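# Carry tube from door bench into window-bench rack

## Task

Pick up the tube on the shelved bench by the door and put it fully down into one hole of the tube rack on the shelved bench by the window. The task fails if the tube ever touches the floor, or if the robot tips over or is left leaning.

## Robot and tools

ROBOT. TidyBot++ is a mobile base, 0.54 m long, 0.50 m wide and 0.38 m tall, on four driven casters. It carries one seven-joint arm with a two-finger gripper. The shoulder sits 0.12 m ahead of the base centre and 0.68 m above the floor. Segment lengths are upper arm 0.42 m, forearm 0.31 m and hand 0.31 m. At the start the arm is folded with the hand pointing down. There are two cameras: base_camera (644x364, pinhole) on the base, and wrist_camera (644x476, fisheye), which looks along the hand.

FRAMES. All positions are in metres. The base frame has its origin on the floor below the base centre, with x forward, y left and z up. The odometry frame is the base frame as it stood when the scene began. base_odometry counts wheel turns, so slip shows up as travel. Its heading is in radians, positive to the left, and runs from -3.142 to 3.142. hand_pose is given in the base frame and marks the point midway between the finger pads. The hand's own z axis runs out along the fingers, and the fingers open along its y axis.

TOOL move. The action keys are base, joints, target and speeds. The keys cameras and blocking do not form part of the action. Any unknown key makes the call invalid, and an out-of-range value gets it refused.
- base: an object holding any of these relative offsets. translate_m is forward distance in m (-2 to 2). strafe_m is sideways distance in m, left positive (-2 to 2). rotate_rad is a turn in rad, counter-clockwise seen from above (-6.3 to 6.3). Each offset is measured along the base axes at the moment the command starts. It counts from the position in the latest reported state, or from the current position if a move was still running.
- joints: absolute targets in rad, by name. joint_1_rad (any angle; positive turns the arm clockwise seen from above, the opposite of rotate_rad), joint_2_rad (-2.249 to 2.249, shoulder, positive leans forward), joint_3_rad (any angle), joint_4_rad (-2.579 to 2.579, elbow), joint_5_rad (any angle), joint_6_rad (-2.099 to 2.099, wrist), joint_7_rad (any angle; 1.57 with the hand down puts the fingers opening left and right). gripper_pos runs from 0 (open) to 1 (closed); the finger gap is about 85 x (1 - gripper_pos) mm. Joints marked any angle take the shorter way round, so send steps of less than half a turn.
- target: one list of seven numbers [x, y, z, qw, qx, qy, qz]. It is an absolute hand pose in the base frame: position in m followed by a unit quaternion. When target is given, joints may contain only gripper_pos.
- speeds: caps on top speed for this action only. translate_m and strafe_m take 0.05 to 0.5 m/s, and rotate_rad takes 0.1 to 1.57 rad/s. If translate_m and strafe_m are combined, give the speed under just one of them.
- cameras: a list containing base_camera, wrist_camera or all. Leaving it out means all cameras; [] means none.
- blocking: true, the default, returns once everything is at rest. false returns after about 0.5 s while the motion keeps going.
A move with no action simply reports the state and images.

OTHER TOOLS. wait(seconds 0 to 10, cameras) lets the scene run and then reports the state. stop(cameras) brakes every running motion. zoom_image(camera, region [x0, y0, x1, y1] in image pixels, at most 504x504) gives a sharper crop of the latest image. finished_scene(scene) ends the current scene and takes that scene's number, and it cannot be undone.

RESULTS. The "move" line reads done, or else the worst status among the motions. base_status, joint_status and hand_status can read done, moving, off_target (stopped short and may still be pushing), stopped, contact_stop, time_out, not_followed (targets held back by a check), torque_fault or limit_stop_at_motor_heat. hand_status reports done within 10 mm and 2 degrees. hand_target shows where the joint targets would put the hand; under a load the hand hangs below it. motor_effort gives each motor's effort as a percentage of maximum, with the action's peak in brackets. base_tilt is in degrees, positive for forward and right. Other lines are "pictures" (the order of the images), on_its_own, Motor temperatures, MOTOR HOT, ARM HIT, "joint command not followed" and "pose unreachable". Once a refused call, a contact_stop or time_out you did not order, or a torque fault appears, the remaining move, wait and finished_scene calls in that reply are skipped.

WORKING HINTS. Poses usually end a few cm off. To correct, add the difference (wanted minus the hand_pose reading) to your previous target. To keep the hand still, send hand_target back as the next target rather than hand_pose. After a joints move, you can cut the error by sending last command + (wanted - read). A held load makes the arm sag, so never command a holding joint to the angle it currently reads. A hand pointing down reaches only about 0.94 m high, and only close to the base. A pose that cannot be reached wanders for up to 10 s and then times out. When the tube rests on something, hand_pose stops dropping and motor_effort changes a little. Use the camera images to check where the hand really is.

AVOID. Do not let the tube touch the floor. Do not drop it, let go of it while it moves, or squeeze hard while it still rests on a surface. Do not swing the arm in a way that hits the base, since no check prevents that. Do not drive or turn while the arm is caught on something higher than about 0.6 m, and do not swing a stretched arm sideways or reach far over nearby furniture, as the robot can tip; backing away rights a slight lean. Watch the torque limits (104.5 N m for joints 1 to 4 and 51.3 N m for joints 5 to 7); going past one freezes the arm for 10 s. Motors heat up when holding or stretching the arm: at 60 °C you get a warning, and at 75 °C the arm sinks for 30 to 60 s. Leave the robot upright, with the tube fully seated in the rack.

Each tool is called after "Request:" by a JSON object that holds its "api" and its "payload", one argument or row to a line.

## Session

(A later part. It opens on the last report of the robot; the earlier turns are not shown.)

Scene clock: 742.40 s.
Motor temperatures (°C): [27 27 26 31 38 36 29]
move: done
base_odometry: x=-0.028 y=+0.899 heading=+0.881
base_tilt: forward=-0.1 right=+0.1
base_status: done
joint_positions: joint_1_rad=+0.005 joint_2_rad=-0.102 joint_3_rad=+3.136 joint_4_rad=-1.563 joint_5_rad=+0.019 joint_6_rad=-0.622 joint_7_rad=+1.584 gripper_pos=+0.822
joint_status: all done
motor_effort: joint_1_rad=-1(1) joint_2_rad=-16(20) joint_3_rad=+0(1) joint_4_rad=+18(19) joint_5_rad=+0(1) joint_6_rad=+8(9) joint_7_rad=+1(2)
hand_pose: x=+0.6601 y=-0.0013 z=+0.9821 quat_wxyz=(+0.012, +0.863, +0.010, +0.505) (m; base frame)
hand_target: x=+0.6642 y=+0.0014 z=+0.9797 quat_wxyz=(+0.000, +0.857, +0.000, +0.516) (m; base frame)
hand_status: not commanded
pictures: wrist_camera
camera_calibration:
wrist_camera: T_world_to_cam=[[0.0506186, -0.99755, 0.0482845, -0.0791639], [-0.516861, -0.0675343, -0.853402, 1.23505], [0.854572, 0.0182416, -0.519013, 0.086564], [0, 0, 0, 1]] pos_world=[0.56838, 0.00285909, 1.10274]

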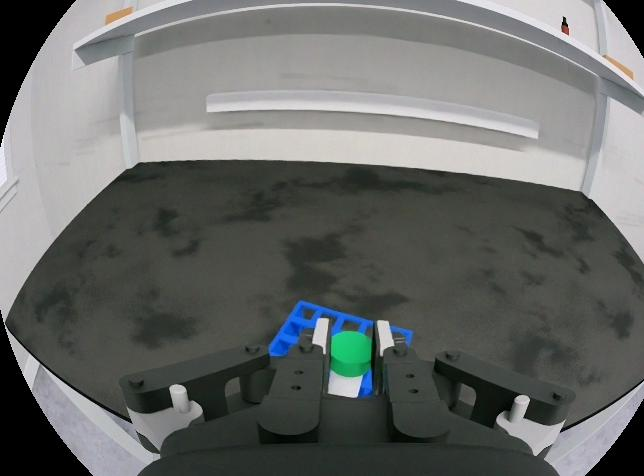

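Request:
{"api": "move", "payload": {
  "joints": {"joint_2_rad": -0.1, "joint_4_rad": -1.465, "joint_6_rad": -0.725},
  "cameras": []
}}

Request:
{"api": "move", "payload": {
  "base": {"translate_m": 0.117, "strafe_m": 0.002},
  "speeds": {"translate_m": 0.15},
  "cameras": ["wrist_camera"]
}}

Scene clock: 821.37 s.
Motor temperatures (°C): [26 27 26 31 38 36 29]
move: done
base_odometry: x=-0.028 y=+0.899 heading=+0.881
base_tilt: forward=-0.1 right=+0.1
base_status: not commanded
joint_positions: joint_1_rad=+0.005 joint_2_rad=-0.102 joint_3_rad=+3.136 joint_4_rad=-1.487 joint_5_rad=+0.019 joint_6_rad=-0.688 joint_7_rad=+1.584 gripper_pos=+0.822
joint_status: all done
motor_effort: joint_1_rad=+0(1) joint_2_rad=-16(17) joint_3_rad=+0(0) joint_4_rad=+17(19) joint_5_rad=-1(1) joint_6_rad=+8(9) joint_7_rad=+2(2)
hand_pose: x=+0.6580 y=-0.0016 z=+1.0086 quat_wxyz=(+0.012, +0.861, +0.010, +0.509) (m; base frame)
hand_target: x=+0.6550 y=+0.0014 z=+1.0102 quat_wxyz=(+0.000, +0.865, +0.000, +0.502) (m; base frame)
hand_status: not commanded
pictures: none
No camera images: "cameras" was empty.

Scene clock: 822.73 s.
Motor temperatures (°C): [26 27 26 31 38 36 29]
move: done
base_odometry: x=+0.044 y=+0.991 heading=+0.881
base_tilt: forward=-0.1 right=+0.1
base_status: done
joint_positions: joint_1_rad=+0.005 joint_2_rad=-0.106 joint_3_rad=+3.136 joint_4_rad=-1.487 joint_5_rad=+0.019 joint_6_rad=-0.689 joint_7_rad=+1.584 gripper_pos=+0.822
joint_status: not commanded
motor_effort: joint_1_rad=+0(1) joint_2_rad=-15(19) joint_3_rad=+0(1) joint_4_rad=+18(18) joint_5_rad=+0(1) joint_6_rad=+8(9) joint_7_rad=+1(2)
hand_pose: x=+0.6565 y=-0.0016 z=+1.0107 quat_wxyz=(+0.012, +0.860, +0.010, +0.511) (m; base frame)
hand_target: x=+0.6550 y=+0.0014 z=+1.0102 quat_wxyz=(+0.000, +0.865, +0.000, +0.502) (m; base frame)
hand_status: not commanded
pictures: wrist_camera
camera_calibration:
wrist_camera: T_world_to_cam=[[0.0487026, -0.997621, 0.0487803, -0.0799055], [-0.505308, -0.0667369, -0.860355, 1.25709], [0.861564, 0.0172524, -0.507356, 0.0880952], [0, 0, 0, 1]] pos_world=[0.563211, 0.00265924, 1.13014]

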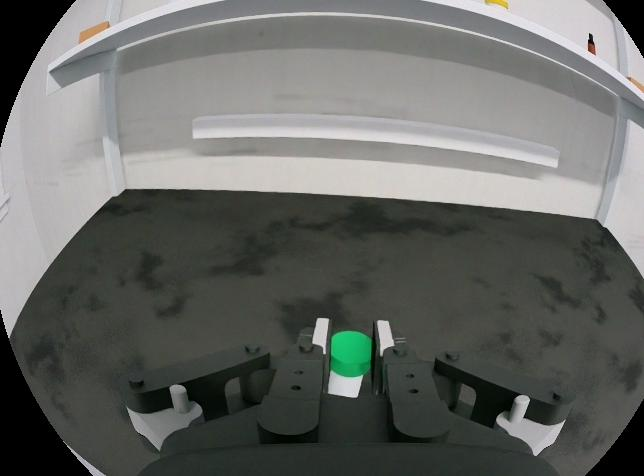

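Request:
{"api": "move", "payload": {
  "joints": {"joint_2_rad": -0.103, "joint_4_rad": -1.594, "joint_6_rad": -0.567},
  "cameras": ["wrist_camera"]
}}

Request:
{"api": "move", "payload": {
  "joints": {"joint_2_rad": -0.106, "joint_4_rad": -1.645, "joint_6_rad": -0.518},
  "cameras": ["wrist_camera"]
}}

Scene clock: 832.27 s.
Motor temperatures (°C): [26 27 26 31 38 36 29]
move: done
base_odometry: x=+0.044 y=+0.991 heading=+0.881
base_tilt: forward=-0.1 right=+0.1
base_status: not commanded
joint_positions: joint_1_rad=+0.005 joint_2_rad=-0.106 joint_3_rad=+3.136 joint_4_rad=-1.566 joint_5_rad=+0.019 joint_6_rad=-0.617 joint_7_rad=+1.584 gripper_pos=+0.822
joint_status: all done
motor_effort: joint_1_rad=-1(1) joint_2_rad=-16(17) joint_3_rad=+0(0) joint_4_rad=+18(19) joint_5_rad=+0(1) joint_6_rad=+8(9) joint_7_rad=+1(2)
hand_pose: x=+0.6591 y=-0.0013 z=+0.9838 quat_wxyz=(+0.012, +0.862, +0.010, +0.507) (m; base frame)
hand_target: x=+0.6642 y=+0.0014 z=+0.9797 quat_wxyz=(+0.000, +0.857, +0.000, +0.516) (m; base frame)
hand_status: not commanded
pictures: wrist_camera
camera_calibration:
wrist_camera: T_world_to_cam=[[0.0504307, -0.997545, 0.0485941, -0.0793506], [-0.512107, -0.067601, -0.856257, 1.23568], [0.85744, 0.0182962, -0.514259, 0.0817442], [0, 0, 0, 1]] pos_world=[0.566714, 0.00288205, 1.10396]

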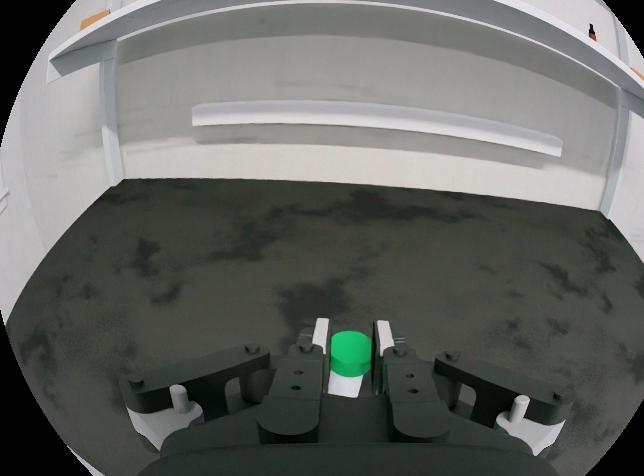

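Scene clock: 833.00 s.
Motor temperatures (°C): [26 27 26 31 38 36 29]
move: done
base_odometry: x=+0.044 y=+0.991 heading=+0.881
base_tilt: forward=-0.1 right=+0.1
base_status: not commanded
joint_positions: joint_1_rad=+0.005 joint_2_rad=-0.106 joint_3_rad=+3.136 joint_4_rad=-1.609 joint_5_rad=+0.019 joint_6_rad=-0.563 joint_7_rad=+1.584 gripper_pos=+0.822
joint_status: all done
motor_effort: joint_1_rad=+0(1) joint_2_rad=-15(17) joint_3_rad=+0(1) joint_4_rad=+18(18) joint_5_rad=+0(0) joint_6_rad=+8(9) joint_7_rad=+1(2)
hand_pose: x=+0.6619 y=-0.0011 z=+0.9735 quat_wxyz=(+0.012, +0.859, +0.011, +0.512) (m; base frame)
hand_target: x=+0.6639 y=+0.0014 z=+0.9647 quat_wxyz=(+0.000, +0.857, +0.000, +0.516) (m; base frame)
hand_status: not commanded
pictures: wrist_camera
camera_calibration:
wrist_camera: T_world_to_cam=[[0.0509074, -0.997488, 0.0492571, -0.0796883], [-0.502165, -0.0681987, -0.862079, 1.22738], [0.863272, 0.019151, -0.504375, 0.060462], [0, 0, 0, 1]] pos_world=[0.568211, 0.0030599, 1.09252]

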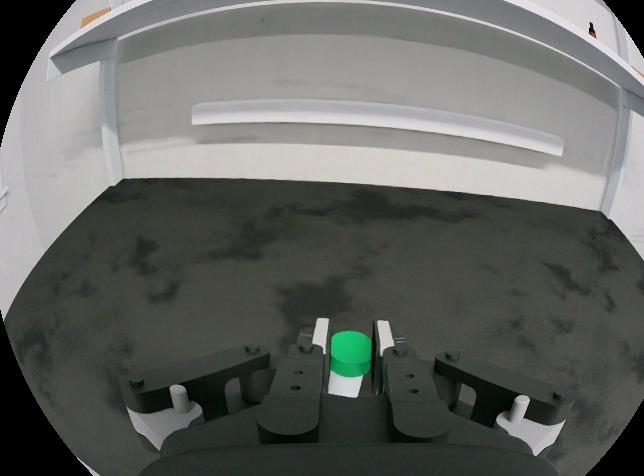

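Request:
{"api": "move", "payload": {
  "joints": {"joint_2_rad": -0.106, "joint_4_rad": -1.697, "joint_6_rad": -0.473},
  "cameras": ["wrist_camera"]
}}

Request:
{"api": "zoom_image", "payload": {
  "camera": "wrist_camera",
  "region": [220, 220, 472, 472]
}}

Scene clock: 847.23 s.
Motor temperatures (°C): [26 27 26 31 38 36 29]
move: done
base_odometry: x=+0.044 y=+0.991 heading=+0.881
base_tilt: forward=-0.1 right=+0.0
base_status: not commanded
joint_positions: joint_1_rad=+0.005 joint_2_rad=-0.113 joint_3_rad=+3.136 joint_4_rad=-1.646 joint_5_rad=+0.019 joint_6_rad=-0.502 joint_7_rad=+1.584 gripper_pos=+0.822
joint_status: all done
motor_effort: joint_1_rad=-1(1) joint_2_rad=-12(15) joint_3_rad=-1(1) joint_4_rad=+15(17) joint_5_rad=-1(1) joint_6_rad=+6(8) joint_7_rad=+0(2)
hand_pose: x=+0.6641 y=-0.0007 z=+0.9724 quat_wxyz=(+0.012, +0.851, +0.011, +0.526) (m; base frame)
hand_target: x=+0.6630 y=+0.0014 z=+0.9465 quat_wxyz=(+0.000, +0.858, +0.000, +0.513) (m; base frame)
hand_status: not commanded
pictures: wrist_camera
camera_calibration:
wrist_camera: T_world_to_cam=[[0.0505137, -0.997425, 0.0509106, -0.0807753], [-0.474901, -0.0688323, -0.877343, 1.22437], [0.878588, 0.0201403, -0.477155, 0.0214125], [0, 0, 0, 1]] pos_world=[0.566723, 0.00327777, 1.08852]

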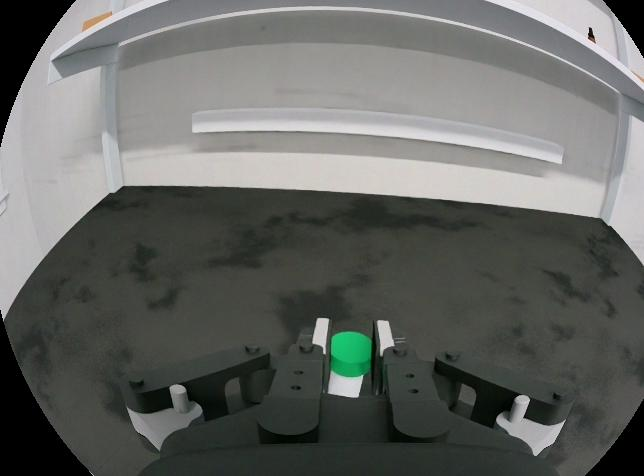

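Scaled by 2.000.

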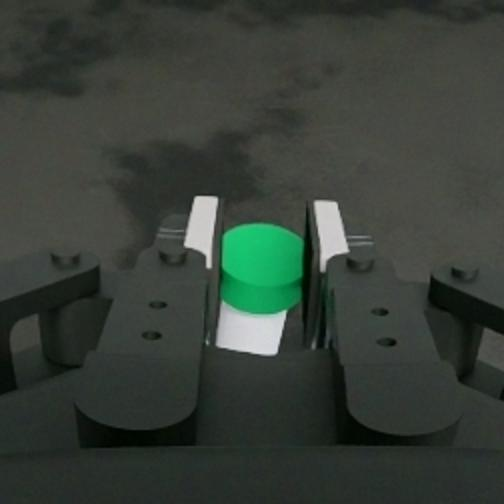

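Request:
{"api": "zoom_image", "payload": {
  "camera": "wrist_camera",
  "region": [300, 310, 400, 410]
}}

Scaled by 5.040.

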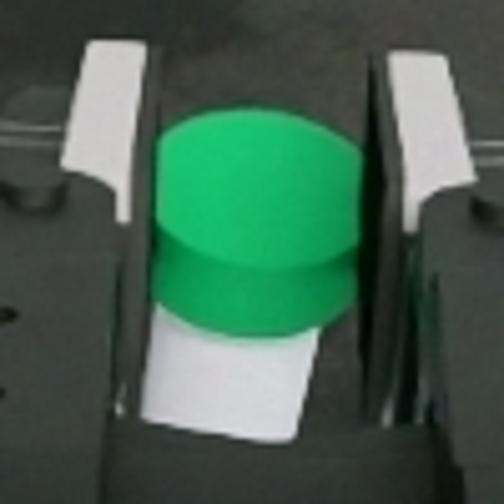

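Request:
{"api": "zoom_image", "payload": {
  "camera": "wrist_camera",
  "region": [50, 30, 250, 230]
}}

Request:
{"api": "zoom_image", "payload": {
  "camera": "wrist_camera",
  "region": [540, 60, 644, 260]
}}

Scaled by 2.520.

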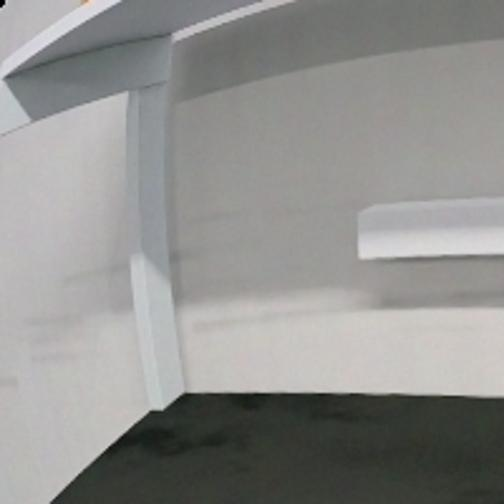

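Scaled by 2.520.

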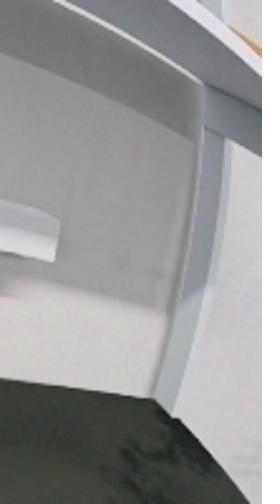

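Request:
{"api": "move", "payload": {
  "joints": {"joint_2_rad": -0.1, "joint_4_rad": -1.52, "joint_6_rad": -0.67},
  "cameras": ["wrist_camera"]
}}

Request:
{"api": "zoom_image", "payload": {
  "camera": "wrist_camera",
  "region": [310, 320, 390, 400]
}}

Scene clock: 999.53 s.
Motor temperatures (°C): [26 27 26 31 38 36 29]
move: done
base_odometry: x=+0.044 y=+0.991 heading=+0.881
base_tilt: forward=+0.0 right=+0.0
base_status: not commanded
joint_positions: joint_1_rad=+0.005 joint_2_rad=-0.113 joint_3_rad=+3.136 joint_4_rad=-1.545 joint_5_rad=+0.019 joint_6_rad=-0.630 joint_7_rad=+1.584 gripper_pos=+0.822
joint_status: all done
motor_effort: joint_1_rad=+0(1) joint_2_rad=-15(16) joint_3_rad=+0(1) joint_4_rad=+17(19) joint_5_rad=+0(1) joint_6_rad=+8(8) joint_7_rad=+0(2)
hand_pose: x=+0.6575 y=-0.0014 z=+0.9966 quat_wxyz=(+0.012, +0.858, +0.010, +0.514) (m; base frame)
hand_target: x=+0.6581 y=+0.0014 z=+0.9932 quat_wxyz=(+0.000, +0.865, +0.000, +0.502) (m; base frame)
hand_status: not commanded
pictures: wrist_camera
camera_calibration:
wrist_camera: T_world_to_cam=[[0.0494288, -0.997556, 0.0493792, -0.080061], [-0.498508, -0.0674818, -0.864255, 1.24489], [0.865475, 0.0181032, -0.500625, 0.0707876], [0, 0, 0, 1]] pos_world=[0.563278, 0.00286023, 1.11529]

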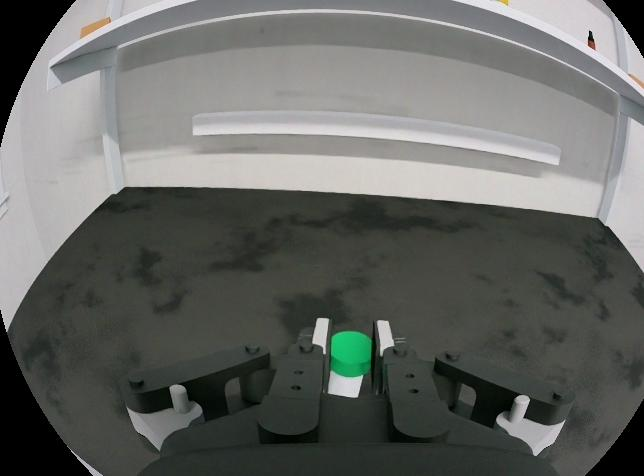

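Scaled by 6.300.

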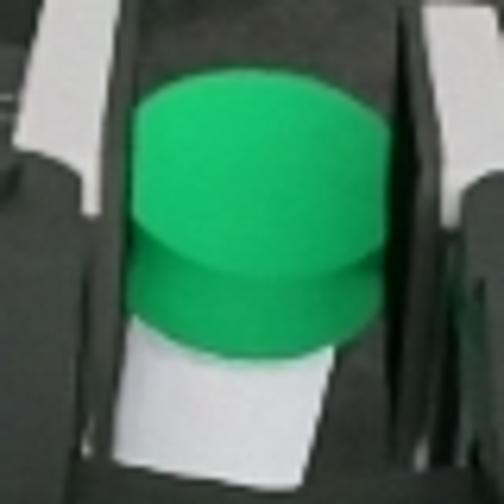

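Request:
{"api": "move", "payload": {
  "joints": {"joint_2_rad": -0.07, "joint_4_rad": -1.6, "joint_6_rad": -0.525},
  "cameras": []
}}

Request:
{"api": "move", "payload": {
  "joints": {"joint_2_rad": -0.07, "joint_4_rad": -1.65, "joint_6_rad": -0.475},
  "cameras": ["wrist_camera"]
}}

Scene clock: 1038.57 s.
Motor temperatures (°C): [26 27 26 31 38 36 29]
move: done
base_odometry: x=+0.044 y=+0.991 heading=+0.881
base_tilt: forward=-0.1 right=+0.0
base_status: not commanded
joint_positions: joint_1_rad=+0.005 joint_2_rad=-0.096 joint_3_rad=+3.136 joint_4_rad=-1.574 joint_5_rad=+0.019 joint_6_rad=-0.561 joint_7_rad=+1.584 gripper_pos=+0.822
joint_status: all done
motor_effort: joint_1_rad=-1(1) joint_2_rad=-16(17) joint_3_rad=+0(1) joint_4_rad=+18(19) joint_5_rad=+0(1) joint_6_rad=+8(9) joint_7_rad=+1(2)
hand_pose: x=+0.6695 y=-0.0010 z=+0.9892 quat_wxyz=(+0.012, +0.852, +0.011, +0.524) (m; base frame)
hand_target: x=+0.6792 y=+0.0014 z=+0.9695 quat_wxyz=(+0.000, +0.856, +0.000, +0.517) (m; base frame)
hand_status: not commanded
pictures: none
No camera images: "cameras" was empty.

Scene clock: 1039.30 s.
Motor temperatures (°C): [26 27 26 31 38 36 29]
move: done
base_odometry: x=+0.044 y=+0.991 heading=+0.881
base_tilt: forward=-0.1 right=+0.0
base_status: not commanded
joint_positions: joint_1_rad=+0.005 joint_2_rad=-0.095 joint_3_rad=+3.136 joint_4_rad=-1.619 joint_5_rad=+0.019 joint_6_rad=-0.521 joint_7_rad=+1.584 gripper_pos=+0.822
joint_status: all done
motor_effort: joint_1_rad=+0(1) joint_2_rad=-15(17) joint_3_rad=+0(0) joint_4_rad=+17(19) joint_5_rad=-1(1) joint_6_rad=+7(8) joint_7_rad=+0(2)
hand_pose: x=+0.6699 y=-0.0009 z=+0.9733 quat_wxyz=(+0.012, +0.853, +0.011, +0.521) (m; base frame)
hand_target: x=+0.6794 y=+0.0014 z=+0.9537 quat_wxyz=(+0.000, +0.856, +0.000, +0.517) (m; base frame)
hand_status: not commanded
pictures: wrist_camera
camera_calibration:
wrist_camera: T_world_to_cam=[[0.0506663, -0.997449, 0.0502822, -0.0807205], [-0.483869, -0.0685595, -0.872451, 1.2291], [0.873672, 0.0198739, -0.486109, 0.0287223], [0, 0, 0, 1]] pos_world=[0.57372, 0.00318124, 1.09035]

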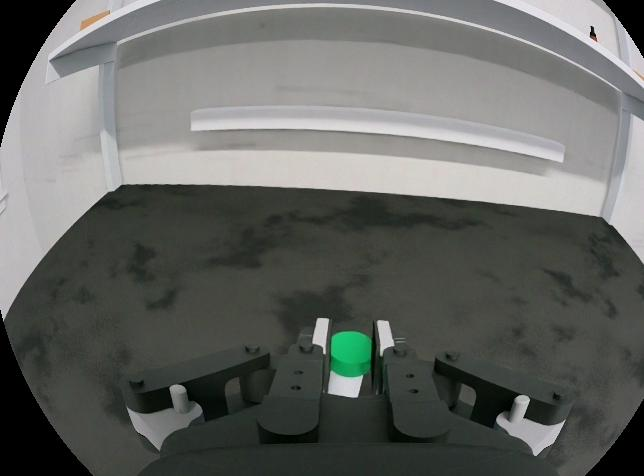

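Request:
{"api": "move", "payload": {

}}

Scene clock: 1087.50 s.
Motor temperatures (°C): [26 27 26 31 38 36 29]
base_odometry: x=+0.044 y=+0.991 heading=+0.881
base_tilt: forward=-0.1 right=+0.0
base_status: not commanded
joint_positions: joint_1_rad=+0.005 joint_2_rad=-0.095 joint_3_rad=+3.136 joint_4_rad=-1.619 joint_5_rad=+0.019 joint_6_rad=-0.521 joint_7_rad=+1.584 gripper_pos=+0.822
joint_status: all done
motor_effort: joint_1_rad=-1(1) joint_2_rad=-16(17) joint_3_rad=+0(0) joint_4_rad=+17(19) joint_5_rad=+0(1) joint_6_rad=+7(8) joint_7_rad=+1(2)
hand_pose: x=+0.6699 y=-0.0008 z=+0.9733 quat_wxyz=(+0.012, +0.853, +0.011, +0.521) (m; base frame)
hand_target: x=+0.6794 y=+0.0014 z=+0.9537 quat_wxyz=(+0.000, +0.856, +0.000, +0.517) (m; base frame)
hand_status: not commanded
pictures: base_camera, wrist_camera
camera_calibration:
wrist_camera: T_world_to_cam=[[0.0506645, -0.997449, 0.0502853, -0.0807232], [-0.483816, -0.0685601, -0.87248, 1.22911], [0.873702, 0.0198749, -0.486055, 0.0286514], [0, 0, 0, 1]] pos_world=[0.573722, 0.00318146, 1.09036]

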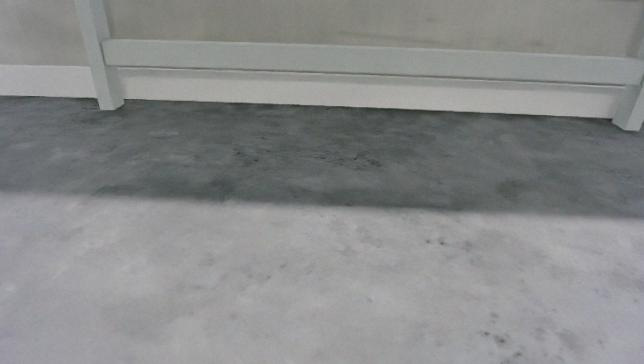

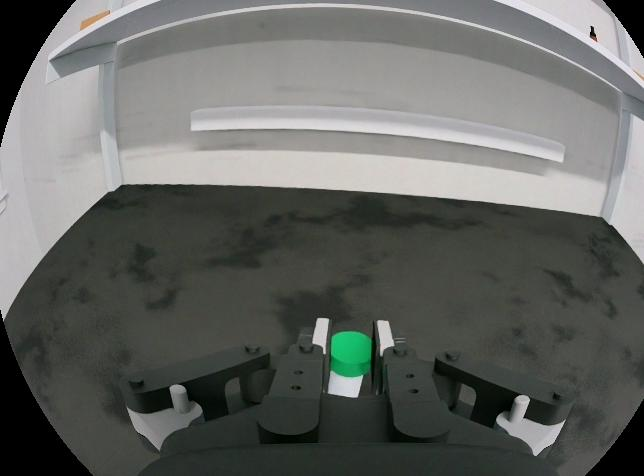

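Request:
{"api": "move", "payload": {
  "joints": {"joint_4_rad": -1.70, "joint_6_rad": -0.425},
  "cameras": []
}}

Request:
{"api": "move", "payload": {
  "joints": {"joint_4_rad": -1.735, "joint_6_rad": -0.39},
  "cameras": ["wrist_camera"]
}}

Scene clock: 1092.93 s.
Motor temperatures (°C): [26 27 26 31 38 36 29]
move: done
base_odometry: x=+0.044 y=+0.991 heading=+0.881
base_tilt: forward=-0.1 right=+0.0
base_status: not commanded
joint_positions: joint_1_rad=+0.005 joint_2_rad=-0.095 joint_3_rad=+3.136 joint_4_rad=-1.651 joint_5_rad=+0.019 joint_6_rad=-0.457 joint_7_rad=+1.584 gripper_pos=+0.822
joint_status: all done
motor_effort: joint_1_rad=+0(1) joint_2_rad=-13(16) joint_3_rad=-1(1) joint_4_rad=+15(17) joint_5_rad=-1(1) joint_6_rad=+6(7) joint_7_rad=+2(2)
hand_pose: x=+0.6747 y=-0.0005 z=+0.9722 quat_wxyz=(+0.012, +0.845, +0.011, +0.535) (m; base frame)
hand_target: x=+0.6789 y=+0.0014 z=+0.9380 quat_wxyz=(+0.000, +0.856, +0.000, +0.517) (m; base frame)
hand_status: not commanded
pictures: none
No camera images: "cameras" was empty.

Scene clock: 1093.60 s.
Motor temperatures (°C): [26 27 26 31 38 36 29]
move: done
base_odometry: x=+0.044 y=+0.991 heading=+0.881
base_tilt: forward=-0.1 right=+0.0
base_status: not commanded
joint_positions: joint_1_rad=+0.005 joint_2_rad=-0.095 joint_3_rad=+3.136 joint_4_rad=-1.676 joint_5_rad=+0.019 joint_6_rad=-0.407 joint_7_rad=+1.584 gripper_pos=+0.822
joint_status: all done
motor_effort: joint_1_rad=-1(1) joint_2_rad=-12(13) joint_3_rad=+0(1) joint_4_rad=+13(15) joint_5_rad=+0(1) joint_6_rad=+5(7) joint_7_rad=+1(1)
hand_pose: x=+0.6779 y=-0.0002 z=+0.9713 quat_wxyz=(+0.012, +0.838, +0.012, +0.545) (m; base frame)
hand_target: x=+0.6781 y=+0.0014 z=+0.9271 quat_wxyz=(+0.000, +0.856, +0.000, +0.517) (m; base frame)
hand_status: not commanded
pictures: wrist_camera
camera_calibration:
wrist_camera: T_world_to_cam=[[0.0499217, -0.99734, 0.05312, -0.0826643], [-0.433418, -0.0695506, -0.898505, 1.22234], [0.899809, 0.0218318, -0.435737, -0.0458213], [0, 0, 0, 1]] pos_world=[0.575139, 0.00357026, 1.0827]

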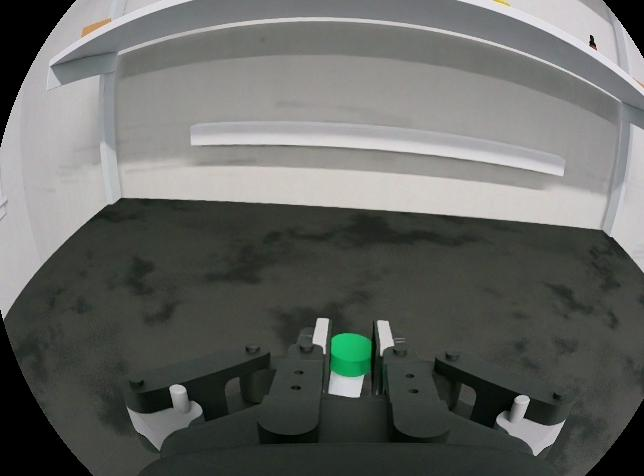

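Request:
{"api": "zoom_image", "payload": {
  "camera": "wrist_camera",
  "region": [311, 312, 391, 402]
}}

Scaled by 5.600.

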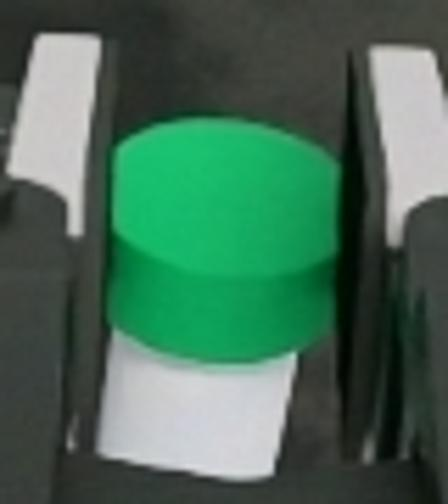

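Request:
{"api": "move", "payload": {
  "joints": {"joint_2_rad": -0.145, "joint_4_rad": -1.602, "joint_6_rad": -0.5425},
  "cameras": ["wrist_camera"]
}}

Request:
{"api": "zoom_image", "payload": {
  "camera": "wrist_camera",
  "region": [311, 312, 391, 402]
}}

Scene clock: 1297.17 s.
Motor temperatures (°C): [26 27 25 30 38 36 29]
move: done
base_odometry: x=+0.044 y=+0.991 heading=+0.881
base_tilt: forward=-0.1 right=+0.1
base_status: not commanded
joint_positions: joint_1_rad=+0.005 joint_2_rad=-0.134 joint_3_rad=+3.136 joint_4_rad=-1.628 joint_5_rad=+0.019 joint_6_rad=-0.510 joint_7_rad=+1.584 gripper_pos=+0.822
joint_status: all done
motor_effort: joint_1_rad=-1(1) joint_2_rad=-15(16) joint_3_rad=+0(1) joint_4_rad=+18(19) joint_5_rad=+0(1) joint_6_rad=+8(9) joint_7_rad=+1(2)
hand_pose: x=+0.6588 y=-0.0007 z=+0.9917 quat_wxyz=(+0.012, +0.843, +0.011, +0.538) (m; base frame)
hand_target: x=+0.6537 y=+0.0014 z=+1.0044 quat_wxyz=(+0.000, +0.841, +0.000, +0.540) (m; base frame)
hand_status: not commanded
pictures: wrist_camera
camera_calibration:
wrist_camera: T_world_to_cam=[[0.0488214, -0.997428, 0.0524739, -0.081926], [-0.448613, -0.0688369, -0.891071, 1.23502], [0.892392, 0.0199629, -0.45082, 0.000119947], [0, 0, 0, 1]] pos_world=[0.557938, 0.00329715, 1.10484]

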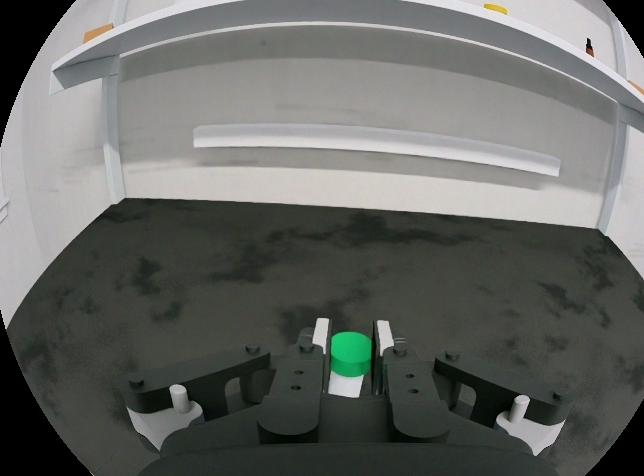

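Scaled by 5.600.

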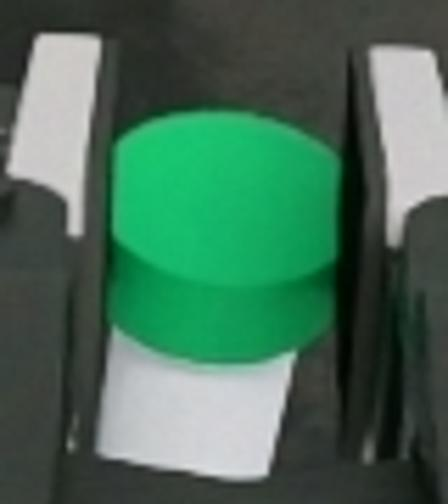

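Request:
{"api": "move", "payload": {
  "base": {"translate_m": -0.12, "strafe_m": -0.005},
  "joints": {"joint_2_rad": -0.038, "joint_4_rad": -1.418, "joint_6_rad": -0.821},
  "cameras": ["wrist_camera"]
}}

Request:
{"api": "zoom_image", "payload": {
  "camera": "wrist_camera",
  "region": [271, 262, 431, 402]
}}

Scene clock: 1358.17 s.
Motor temperatures (°C): [26 27 25 31 38 36 29]
move: done
base_odometry: x=-0.028 y=+0.895 heading=+0.881
base_tilt: forward=-0.1 right=+0.1
base_status: done
joint_positions: joint_1_rad=+0.005 joint_2_rad=-0.064 joint_3_rad=+3.136 joint_4_rad=-1.445 joint_5_rad=+0.019 joint_6_rad=-0.779 joint_7_rad=+1.584 gripper_pos=+0.822
joint_status: all done
motor_effort: joint_1_rad=+0(1) joint_2_rad=-16(20) joint_3_rad=+0(1) joint_4_rad=+17(20) joint_5_rad=+0(1) joint_6_rad=+8(9) joint_7_rad=+1(2)
hand_pose: x=+0.6594 y=-0.0020 z=+0.9883 quat_wxyz=(+0.012, +0.882, +0.009, +0.471) (m; base frame)
hand_target: x=+0.6632 y=+0.0014 z=+0.9784 quat_wxyz=(+0.000, +0.891, +0.000, +0.453) (m; base frame)
hand_status: not commanded
pictures: wrist_camera
camera_calibration:
wrist_camera: T_world_to_cam=[[0.0513683, -0.997718, 0.0438093, -0.0761607], [-0.580595, -0.0655272, -0.811551, 1.24069], [0.81257, 0.0162525, -0.582637, 0.180922], [0, 0, 0, 1]] pos_world=[0.577239, 0.00237143, 1.11563]

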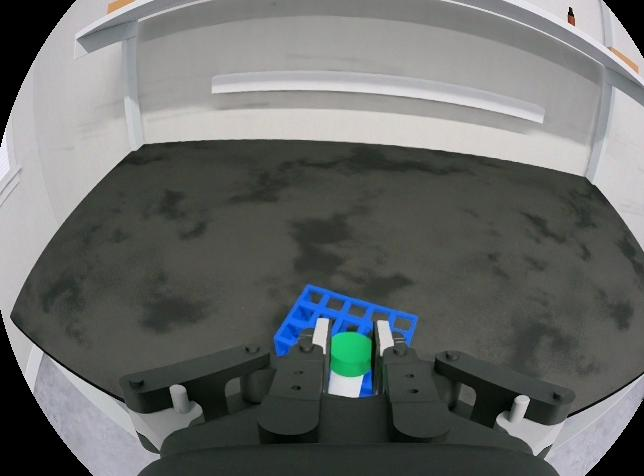

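Scaled by 3.150.

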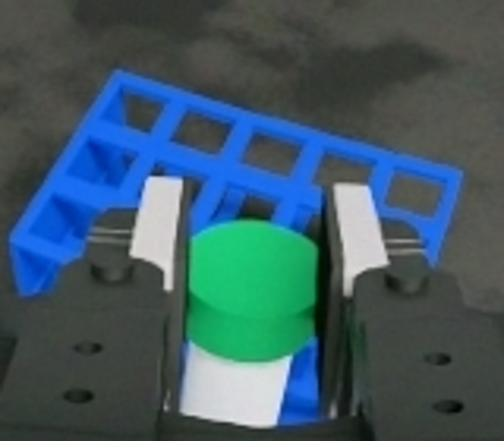

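Request:
{"api": "move", "payload": {
  "joints": {"joint_7_rad": 1.67},
  "cameras": ["wrist_camera"]
}}

Request:
{"api": "zoom_image", "payload": {
  "camera": "wrist_camera",
  "region": [271, 262, 431, 402]
}}

Scene clock: 1421.37 s.
Motor temperatures (°C): [26 27 25 31 38 36 29]
move: done
base_odometry: x=-0.028 y=+0.895 heading=+0.881
base_tilt: forward=-0.1 right=+0.0
base_status: not commanded
joint_positions: joint_1_rad=+0.005 joint_2_rad=-0.064 joint_3_rad=+3.136 joint_4_rad=-1.445 joint_5_rad=+0.019 joint_6_rad=-0.781 joint_7_rad=+1.658 gripper_pos=+0.822
joint_status: all done
motor_effort: joint_1_rad=-1(1) joint_2_rad=-17(17) joint_3_rad=+0(0) joint_4_rad=+17(18) joint_5_rad=+0(1) joint_6_rad=+8(8) joint_7_rad=+1(2)
hand_pose: x=+0.6591 y=-0.0020 z=+0.9879 quat_wxyz=(+0.029, +0.881, +0.042, +0.470) (m; base frame)
hand_target: x=+0.6632 y=+0.0014 z=+0.9784 quat_wxyz=(+0.022, +0.890, +0.044, +0.453) (m; base frame)
hand_status: not commanded
pictures: wrist_camera
camera_calibration:
wrist_camera: T_world_to_cam=[[0.0920171, -0.990295, 0.104155, -0.162526], [-0.578615, -0.138304, -0.803789, 1.23102], [0.810393, 0.0136964, -0.585726, 0.185386], [0, 0, 0, 1]] pos_world=[0.577007, 0.00676635, 1.11499]

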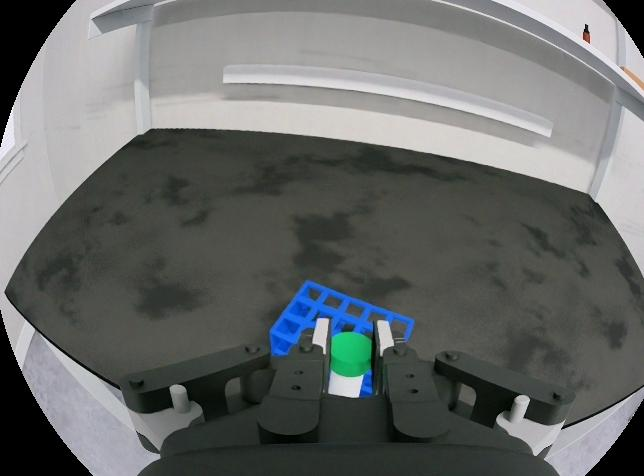

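Scaled by 3.150.

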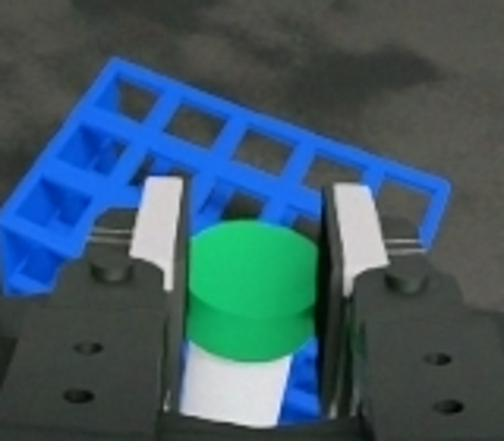

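Request:
{"api": "move", "payload": {
  "joints": {"joint_7_rad": 1.615},
  "cameras": ["wrist_camera"]
}}

Request:
{"api": "zoom_image", "payload": {
  "camera": "wrist_camera",
  "region": [261, 262, 421, 402]
}}

Scene clock: 1429.63 s.
Motor temperatures (°C): [26 27 25 31 38 36 29]
move: done
base_odometry: x=-0.028 y=+0.895 heading=+0.881
base_tilt: forward=-0.1 right=+0.1
base_status: not commanded
joint_positions: joint_1_rad=+0.005 joint_2_rad=-0.064 joint_3_rad=+3.136 joint_4_rad=-1.445 joint_5_rad=+0.019 joint_6_rad=-0.781 joint_7_rad=+1.627 gripper_pos=+0.822
joint_status: all done
motor_effort: joint_1_rad=+0(1) joint_2_rad=-16(17) joint_3_rad=+0(1) joint_4_rad=+17(18) joint_5_rad=+0(0) joint_6_rad=+8(8) joint_7_rad=+1(2)
hand_pose: x=+0.6591 y=-0.0020 z=+0.9878 quat_wxyz=(+0.022, +0.882, +0.028, +0.470) (m; base frame)
hand_target: x=+0.6632 y=+0.0014 z=+0.9784 quat_wxyz=(+0.010, +0.891, +0.020, +0.453) (m; base frame)
hand_status: not commanded
pictures: wrist_camera
camera_calibration:
wrist_camera: T_world_to_cam=[[0.0753546, -0.993996, 0.0793272, -0.127016], [-0.580577, -0.108414, -0.806955, 1.23543], [0.810711, 0.0147523, -0.585261, 0.184717], [0, 0, 0, 1]] pos_world=[0.57708, 0.00495803, 1.11512]

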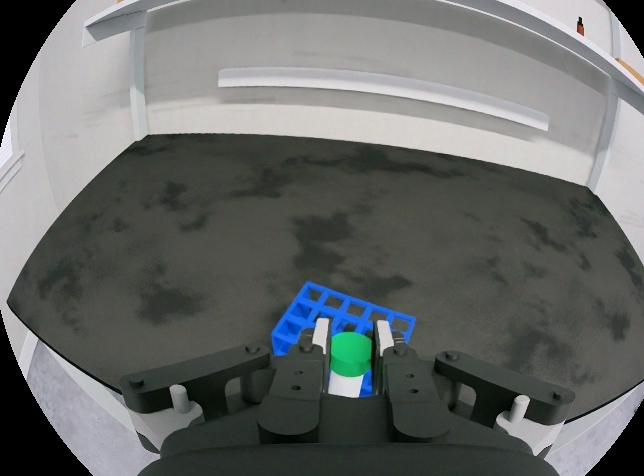

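Scaled by 3.150.

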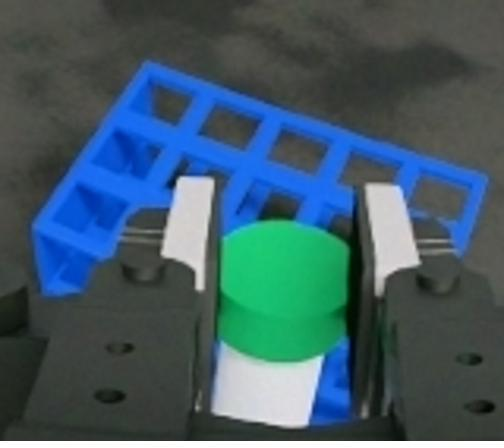

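Request:
{"api": "move", "payload": {
  "base": {"translate_m": 0.129, "strafe_m": -0.005},
  "speeds": {"translate_m": 0.15},
  "cameras": ["wrist_camera"]
}}

Scene clock: 1452.77 s.
Motor temperatures (°C): [26 27 25 31 37 36 29]
move: done
base_odometry: x=+0.058 y=+0.991 heading=+0.881
base_tilt: forward=-0.1 right=+0.1
base_status: done
joint_positions: joint_1_rad=+0.005 joint_2_rad=-0.052 joint_3_rad=+3.136 joint_4_rad=-1.444 joint_5_rad=+0.019 joint_6_rad=-0.784 joint_7_rad=+1.627 gripper_pos=+0.822
joint_status: not commanded
motor_effort: joint_1_rad=+0(1) joint_2_rad=-17(20) joint_3_rad=+0(1) joint_4_rad=+17(18) joint_5_rad=+0(1) joint_6_rad=+7(8) joint_7_rad=+1(2)
hand_pose: x=+0.6624 y=-0.0020 z=+0.9810 quat_wxyz=(+0.022, +0.885, +0.029, +0.464) (m; base frame)
hand_target: x=+0.6632 y=+0.0014 z=+0.9784 quat_wxyz=(+0.010, +0.891, +0.020, +0.453) (m; base frame)
hand_status: not commanded
pictures: wrist_camera
camera_calibration:
wrist_camera: T_world_to_cam=[[0.0764195, -0.994006, 0.0781827, -0.126338], [-0.591987, -0.108328, -0.798634, 1.23123], [0.802317, 0.0147482, -0.596716, 0.194785], [0, 0, 0, 1]] pos_world=[0.582247, 0.00492335, 1.10941]

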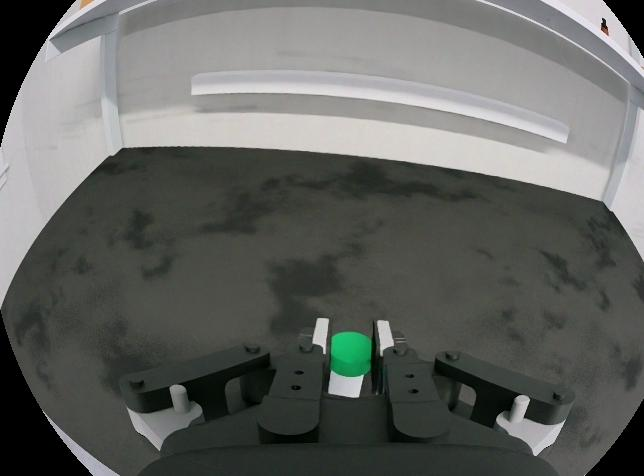

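Request:
{"api": "move", "payload": {
  "joints": {"joint_2_rad": -0.093, "joint_4_rad": -1.544, "joint_6_rad": -0.666},
  "cameras": []
}}

Request:
{"api": "move", "payload": {
  "joints": {"joint_2_rad": -0.095, "joint_4_rad": -1.595, "joint_6_rad": -0.618},
  "cameras": ["wrist_camera"]
}}

Scene clock: 1472.50 s.
Motor temperatures (°C): [26 27 25 31 37 36 29]
move: done
base_odometry: x=+0.058 y=+0.991 heading=+0.881
base_tilt: forward=-0.1 right=+0.1
base_status: not commanded
joint_positions: joint_1_rad=+0.005 joint_2_rad=-0.080 joint_3_rad=+3.136 joint_4_rad=-1.514 joint_5_rad=+0.019 joint_6_rad=-0.715 joint_7_rad=+1.627 gripper_pos=+0.822
joint_status: all done
motor_effort: joint_1_rad=-1(1) joint_2_rad=-16(18) joint_3_rad=+0(1) joint_4_rad=+17(19) joint_5_rad=+0(1) joint_6_rad=+7(9) joint_7_rad=+0(2)
hand_pose: x=+0.6575 y=-0.0017 z=+0.9736 quat_wxyz=(+0.022, +0.879, +0.029, +0.476) (m; base frame)
hand_target: x=+0.6580 y=+0.0014 z=+0.9766 quat_wxyz=(+0.011, +0.871, +0.019, +0.490) (m; base frame)
hand_status: not commanded
pictures: none
No camera images: "cameras" was empty.

Scene clock: 1473.23 s.
Motor temperatures (°C): [26 27 25 31 37 36 29]
move: done
base_odometry: x=+0.058 y=+0.991 heading=+0.881
base_tilt: forward=-0.1 right=+0.1
base_status: not commanded
joint_positions: joint_1_rad=+0.005 joint_2_rad=-0.089 joint_3_rad=+3.136 joint_4_rad=-1.554 joint_5_rad=+0.019 joint_6_rad=-0.658 joint_7_rad=+1.627 gripper_pos=+0.822
joint_status: all done
motor_effort: joint_1_rad=+0(1) joint_2_rad=-15(17) joint_3_rad=-1(1) joint_4_rad=+17(18) joint_5_rad=+0(1) joint_6_rad=+7(8) joint_7_rad=+1(2)
hand_pose: x=+0.6591 y=-0.0014 z=+0.9713 quat_wxyz=(+0.022, +0.872, +0.029, +0.488) (m; base frame)
hand_target: x=+0.6585 y=+0.0014 z=+0.9609 quat_wxyz=(+0.011, +0.872, +0.019, +0.490) (m; base frame)
hand_status: not commanded
pictures: wrist_camera
camera_calibration:
wrist_camera: T_world_to_cam=[[0.0744704, -0.993786, 0.0827235, -0.127848], [-0.548098, -0.11009, -0.829137, 1.22231], [0.833092, 0.0164056, -0.552891, 0.128819], [0, 0, 0, 1]] pos_world=[0.572147, 0.00539736, 1.09526]

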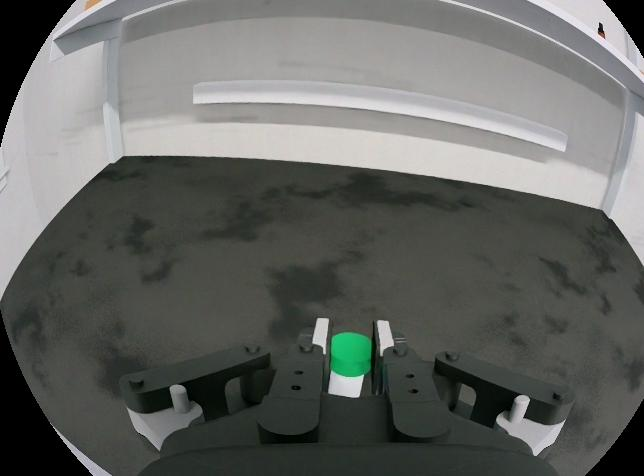

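Request:
{"api": "move", "payload": {
  "joints": {"joint_2_rad": -0.096, "joint_4_rad": -1.645, "joint_6_rad": -0.57},
  "cameras": ["wrist_camera"]
}}

Request:
{"api": "zoom_image", "payload": {
  "camera": "wrist_camera",
  "region": [311, 312, 391, 402]
}}

Scene clock: 1481.67 s.
Motor temperatures (°C): [26 27 25 31 37 36 29]
move: done
base_odometry: x=+0.058 y=+0.991 heading=+0.881
base_tilt: forward=-0.1 right=+0.0
base_status: not commanded
joint_positions: joint_1_rad=+0.005 joint_2_rad=-0.101 joint_3_rad=+3.136 joint_4_rad=-1.594 joint_5_rad=+0.019 joint_6_rad=-0.598 joint_7_rad=+1.627 gripper_pos=+0.822
joint_status: all done
motor_effort: joint_1_rad=-1(1) joint_2_rad=-13(15) joint_3_rad=-1(1) joint_4_rad=+15(16) joint_5_rad=-1(1) joint_6_rad=+6(7) joint_7_rad=+1(1)
hand_pose: x=+0.6602 y=-0.0011 z=+0.9704 quat_wxyz=(+0.023, +0.865, +0.029, +0.501) (m; base frame)
hand_target: x=+0.6586 y=+0.0014 z=+0.9452 quat_wxyz=(+0.011, +0.872, +0.019, +0.489) (m; base frame)
hand_status: not commanded
pictures: wrist_camera
camera_calibration:
wrist_camera: T_world_to_cam=[[0.0729671, -0.99369, 0.0851783, -0.128935], [-0.521602, -0.110817, -0.845962, 1.22097], [0.850063, 0.0172982, -0.526396, 0.0905055], [0, 0, 0, 1]] pos_world=[0.569332, 0.0056163, 1.09152]

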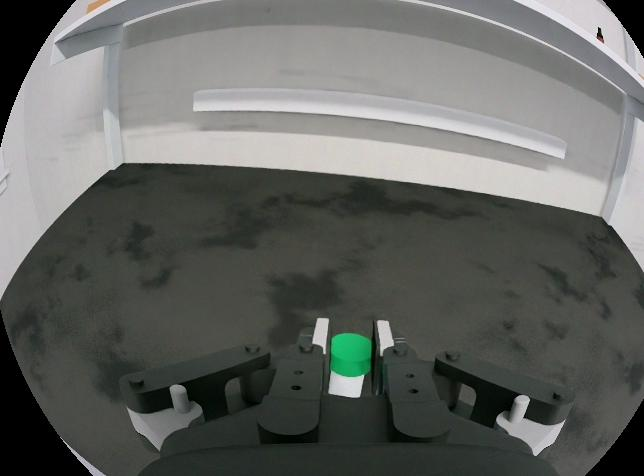

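Scaled by 5.600.

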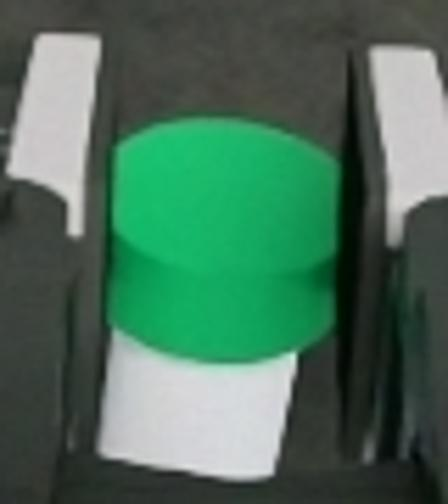

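Request:
{"api": "move", "payload": {
  "base": {"translate_m": -0.006},
  "speeds": {"translate_m": 0.05},
  "cameras": []
}}

Request:
{"api": "move", "payload": {
  "base": {"strafe_m": -0.005},
  "speeds": {"strafe_m": 0.05},
  "cameras": []
}}

Scene clock: 1607.37 s.
Motor temperatures (°C): [26 27 25 30 37 36 29]
move: done
base_odometry: x=+0.054 y=+0.987 heading=+0.881
base_tilt: forward=-0.1 right=+0.1
base_status: done
joint_positions: joint_1_rad=+0.005 joint_2_rad=-0.106 joint_3_rad=+3.136 joint_4_rad=-1.597 joint_5_rad=+0.019 joint_6_rad=-0.594 joint_7_rad=+1.627 gripper_pos=+0.822
joint_status: not commanded
motor_effort: joint_1_rad=-1(1) joint_2_rad=-13(17) joint_3_rad=-1(1) joint_4_rad=+15(16) joint_5_rad=+0(1) joint_6_rad=+5(6) joint_7_rad=+0(2)
hand_pose: x=+0.6587 y=-0.0011 z=+0.9719 quat_wxyz=(+0.023, +0.863, +0.029, +0.503) (m; base frame)
hand_target: x=+0.6586 y=+0.0014 z=+0.9452 quat_wxyz=(+0.011, +0.872, +0.019, +0.489) (m; base frame)
hand_status: not commanded
pictures: none
No camera images: "cameras" was empty.

Scene clock: 1607.83 s.
Motor temperatures (°C): [26 27 25 30 37 36 29]
move: done
base_odometry: x=+0.058 y=+0.983 heading=+0.881
base_tilt: forward=-0.1 right=+0.1
base_status: done
joint_positions: joint_1_rad=+0.004 joint_2_rad=-0.106 joint_3_rad=+3.136 joint_4_rad=-1.598 joint_5_rad=+0.019 joint_6_rad=-0.594 joint_7_rad=+1.627 gripper_pos=+0.823
joint_status: not commanded
motor_effort: joint_1_rad=+0(3) joint_2_rad=-13(14) joint_3_rad=+0(3) joint_4_rad=+15(16) joint_5_rad=+0(1) joint_6_rad=+6(6) joint_7_rad=+1(1)
hand_pose: x=+0.6587 y=-0.0008 z=+0.9716 quat_wxyz=(+0.023, +0.863, +0.030, +0.503) (m; base frame)
hand_target: x=+0.6586 y=+0.0014 z=+0.9452 quat_wxyz=(+0.011, +0.872, +0.019, +0.489) (m; base frame)
hand_status: not commanded
pictures: none
No camera images: "cameras" was empty.

Request:
{"api": "move", "payload": {
  "base": {"translate_m": -0.006},
  "speeds": {"translate_m": 0.05},
  "cameras": ["wrist_camera"]
}}

Request:
{"api": "zoom_image", "payload": {
  "camera": "wrist_camera",
  "region": [311, 312, 391, 402]
}}

Scene clock: 1614.37 s.
Motor temperatures (°C): [26 27 25 30 37 36 29]
move: done
base_odometry: x=+0.054 y=+0.979 heading=+0.881
base_tilt: forward=-0.1 right=+0.0
base_status: done
joint_positions: joint_1_rad=+0.004 joint_2_rad=-0.108 joint_3_rad=+3.136 joint_4_rad=-1.600 joint_5_rad=+0.019 joint_6_rad=-0.592 joint_7_rad=+1.627 gripper_pos=+0.823
joint_status: not commanded
motor_effort: joint_1_rad=+0(1) joint_2_rad=-13(16) joint_3_rad=+0(1) joint_4_rad=+15(16) joint_5_rad=-1(1) joint_6_rad=+5(7) joint_7_rad=+1(2)
hand_pose: x=+0.6581 y=-0.0007 z=+0.9725 quat_wxyz=(+0.023, +0.863, +0.030, +0.504) (m; base frame)
hand_target: x=+0.6586 y=+0.0014 z=+0.9452 quat_wxyz=(+0.011, +0.872, +0.019, +0.489) (m; base frame)
hand_status: not commanded
pictures: wrist_camera
camera_calibration:
wrist_camera: T_world_to_cam=[[0.0730787, -0.993633, 0.0857473, -0.129222], [-0.515111, -0.111226, -0.849876, 1.22134], [0.854002, 0.0179384, -0.51996, 0.0845309], [0, 0, 0, 1]] pos_world=[0.56638, 0.00592979, 1.09302]

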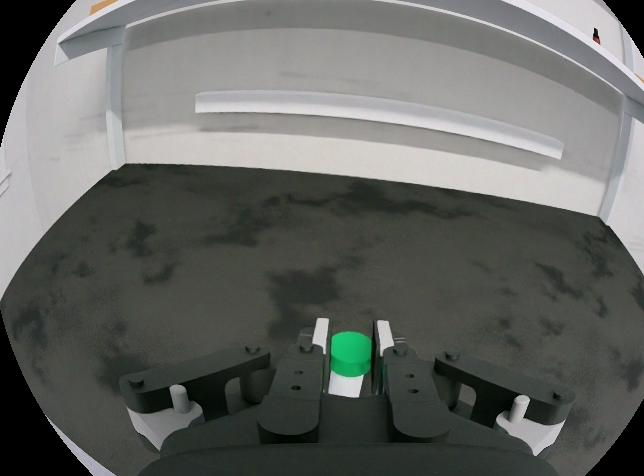

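Scaled by 5.600.

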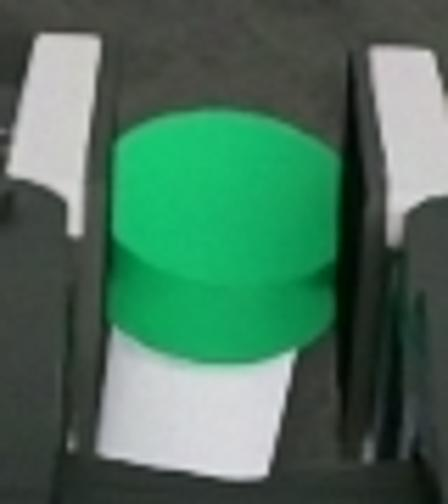

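Request:
{"api": "move", "payload": {
  "joints": {"joint_2_rad": -0.040, "joint_4_rad": -1.446, "joint_6_rad": -0.795},
  "cameras": []
}}

Request:
{"api": "move", "payload": {
  "base": {"translate_m": 0.012, "strafe_m": 0.005},
  "speeds": {"translate_m": 0.1},
  "cameras": ["wrist_camera"]
}}

Request:
{"api": "zoom_image", "payload": {
  "camera": "wrist_camera",
  "region": [311, 312, 391, 402]
}}

Scene clock: 1668.10 s.
Motor temperatures (°C): [26 27 25 30 37 36 28]
move: done
base_odometry: x=+0.054 y=+0.979 heading=+0.881
base_tilt: forward=-0.1 right=+0.1
base_status: not commanded
joint_positions: joint_1_rad=+0.004 joint_2_rad=-0.069 joint_3_rad=+3.136 joint_4_rad=-1.474 joint_5_rad=+0.019 joint_6_rad=-0.753 joint_7_rad=+1.627 gripper_pos=+0.823
joint_status: all done
motor_effort: joint_1_rad=+0(1) joint_2_rad=-16(17) joint_3_rad=+0(0) joint_4_rad=+18(19) joint_5_rad=+0(1) joint_6_rad=+7(8) joint_7_rad=+0(2)
hand_pose: x=+0.6592 y=-0.0015 z=+0.9810 quat_wxyz=(+0.022, +0.881, +0.029, +0.472) (m; base frame)
hand_target: x=+0.6638 y=+0.0014 z=+0.9703 quat_wxyz=(+0.010, +0.891, +0.020, +0.453) (m; base frame)
hand_status: not commanded
pictures: none
No camera images: "cameras" was empty.

Scene clock: 1668.77 s.
Motor temperatures (°C): [26 27 25 30 37 36 28]
move: done
base_odometry: x=+0.058 y=+0.991 heading=+0.881
base_tilt: forward=-0.1 right=+0.1
base_status: done
joint_positions: joint_1_rad=+0.004 joint_2_rad=-0.059 joint_3_rad=+3.136 joint_4_rad=-1.472 joint_5_rad=+0.019 joint_6_rad=-0.756 joint_7_rad=+1.627 gripper_pos=+0.823
joint_status: not commanded
motor_effort: joint_1_rad=+0(2) joint_2_rad=-17(20) joint_3_rad=+0(1) joint_4_rad=+18(18) joint_5_rad=+0(1) joint_6_rad=+7(8) joint_7_rad=+1(1)
hand_pose: x=+0.6618 y=-0.0015 z=+0.9754 quat_wxyz=(+0.022, +0.884, +0.029, +0.466) (m; base frame)
hand_target: x=+0.6638 y=+0.0014 z=+0.9703 quat_wxyz=(+0.010, +0.891, +0.020, +0.453) (m; base frame)
hand_status: not commanded
pictures: wrist_camera
camera_calibration:
wrist_camera: T_world_to_cam=[[0.0772017, -0.993904, 0.0787093, -0.126386], [-0.58745, -0.109132, -0.801868, 1.22663], [0.805569, 0.0156678, -0.592294, 0.185492], [0, 0, 0, 1]] pos_world=[0.580912, 0.00534228, 1.10341]

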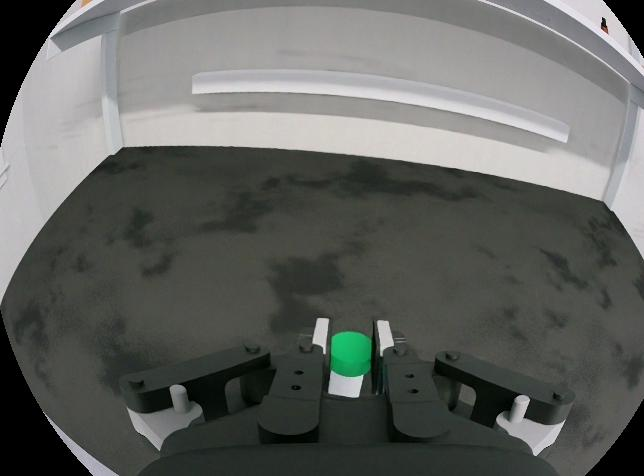

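Scaled by 5.600.

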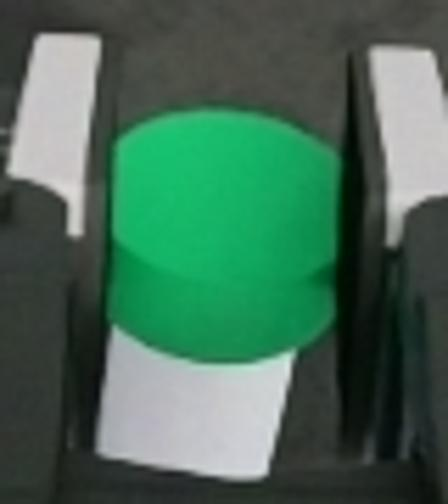

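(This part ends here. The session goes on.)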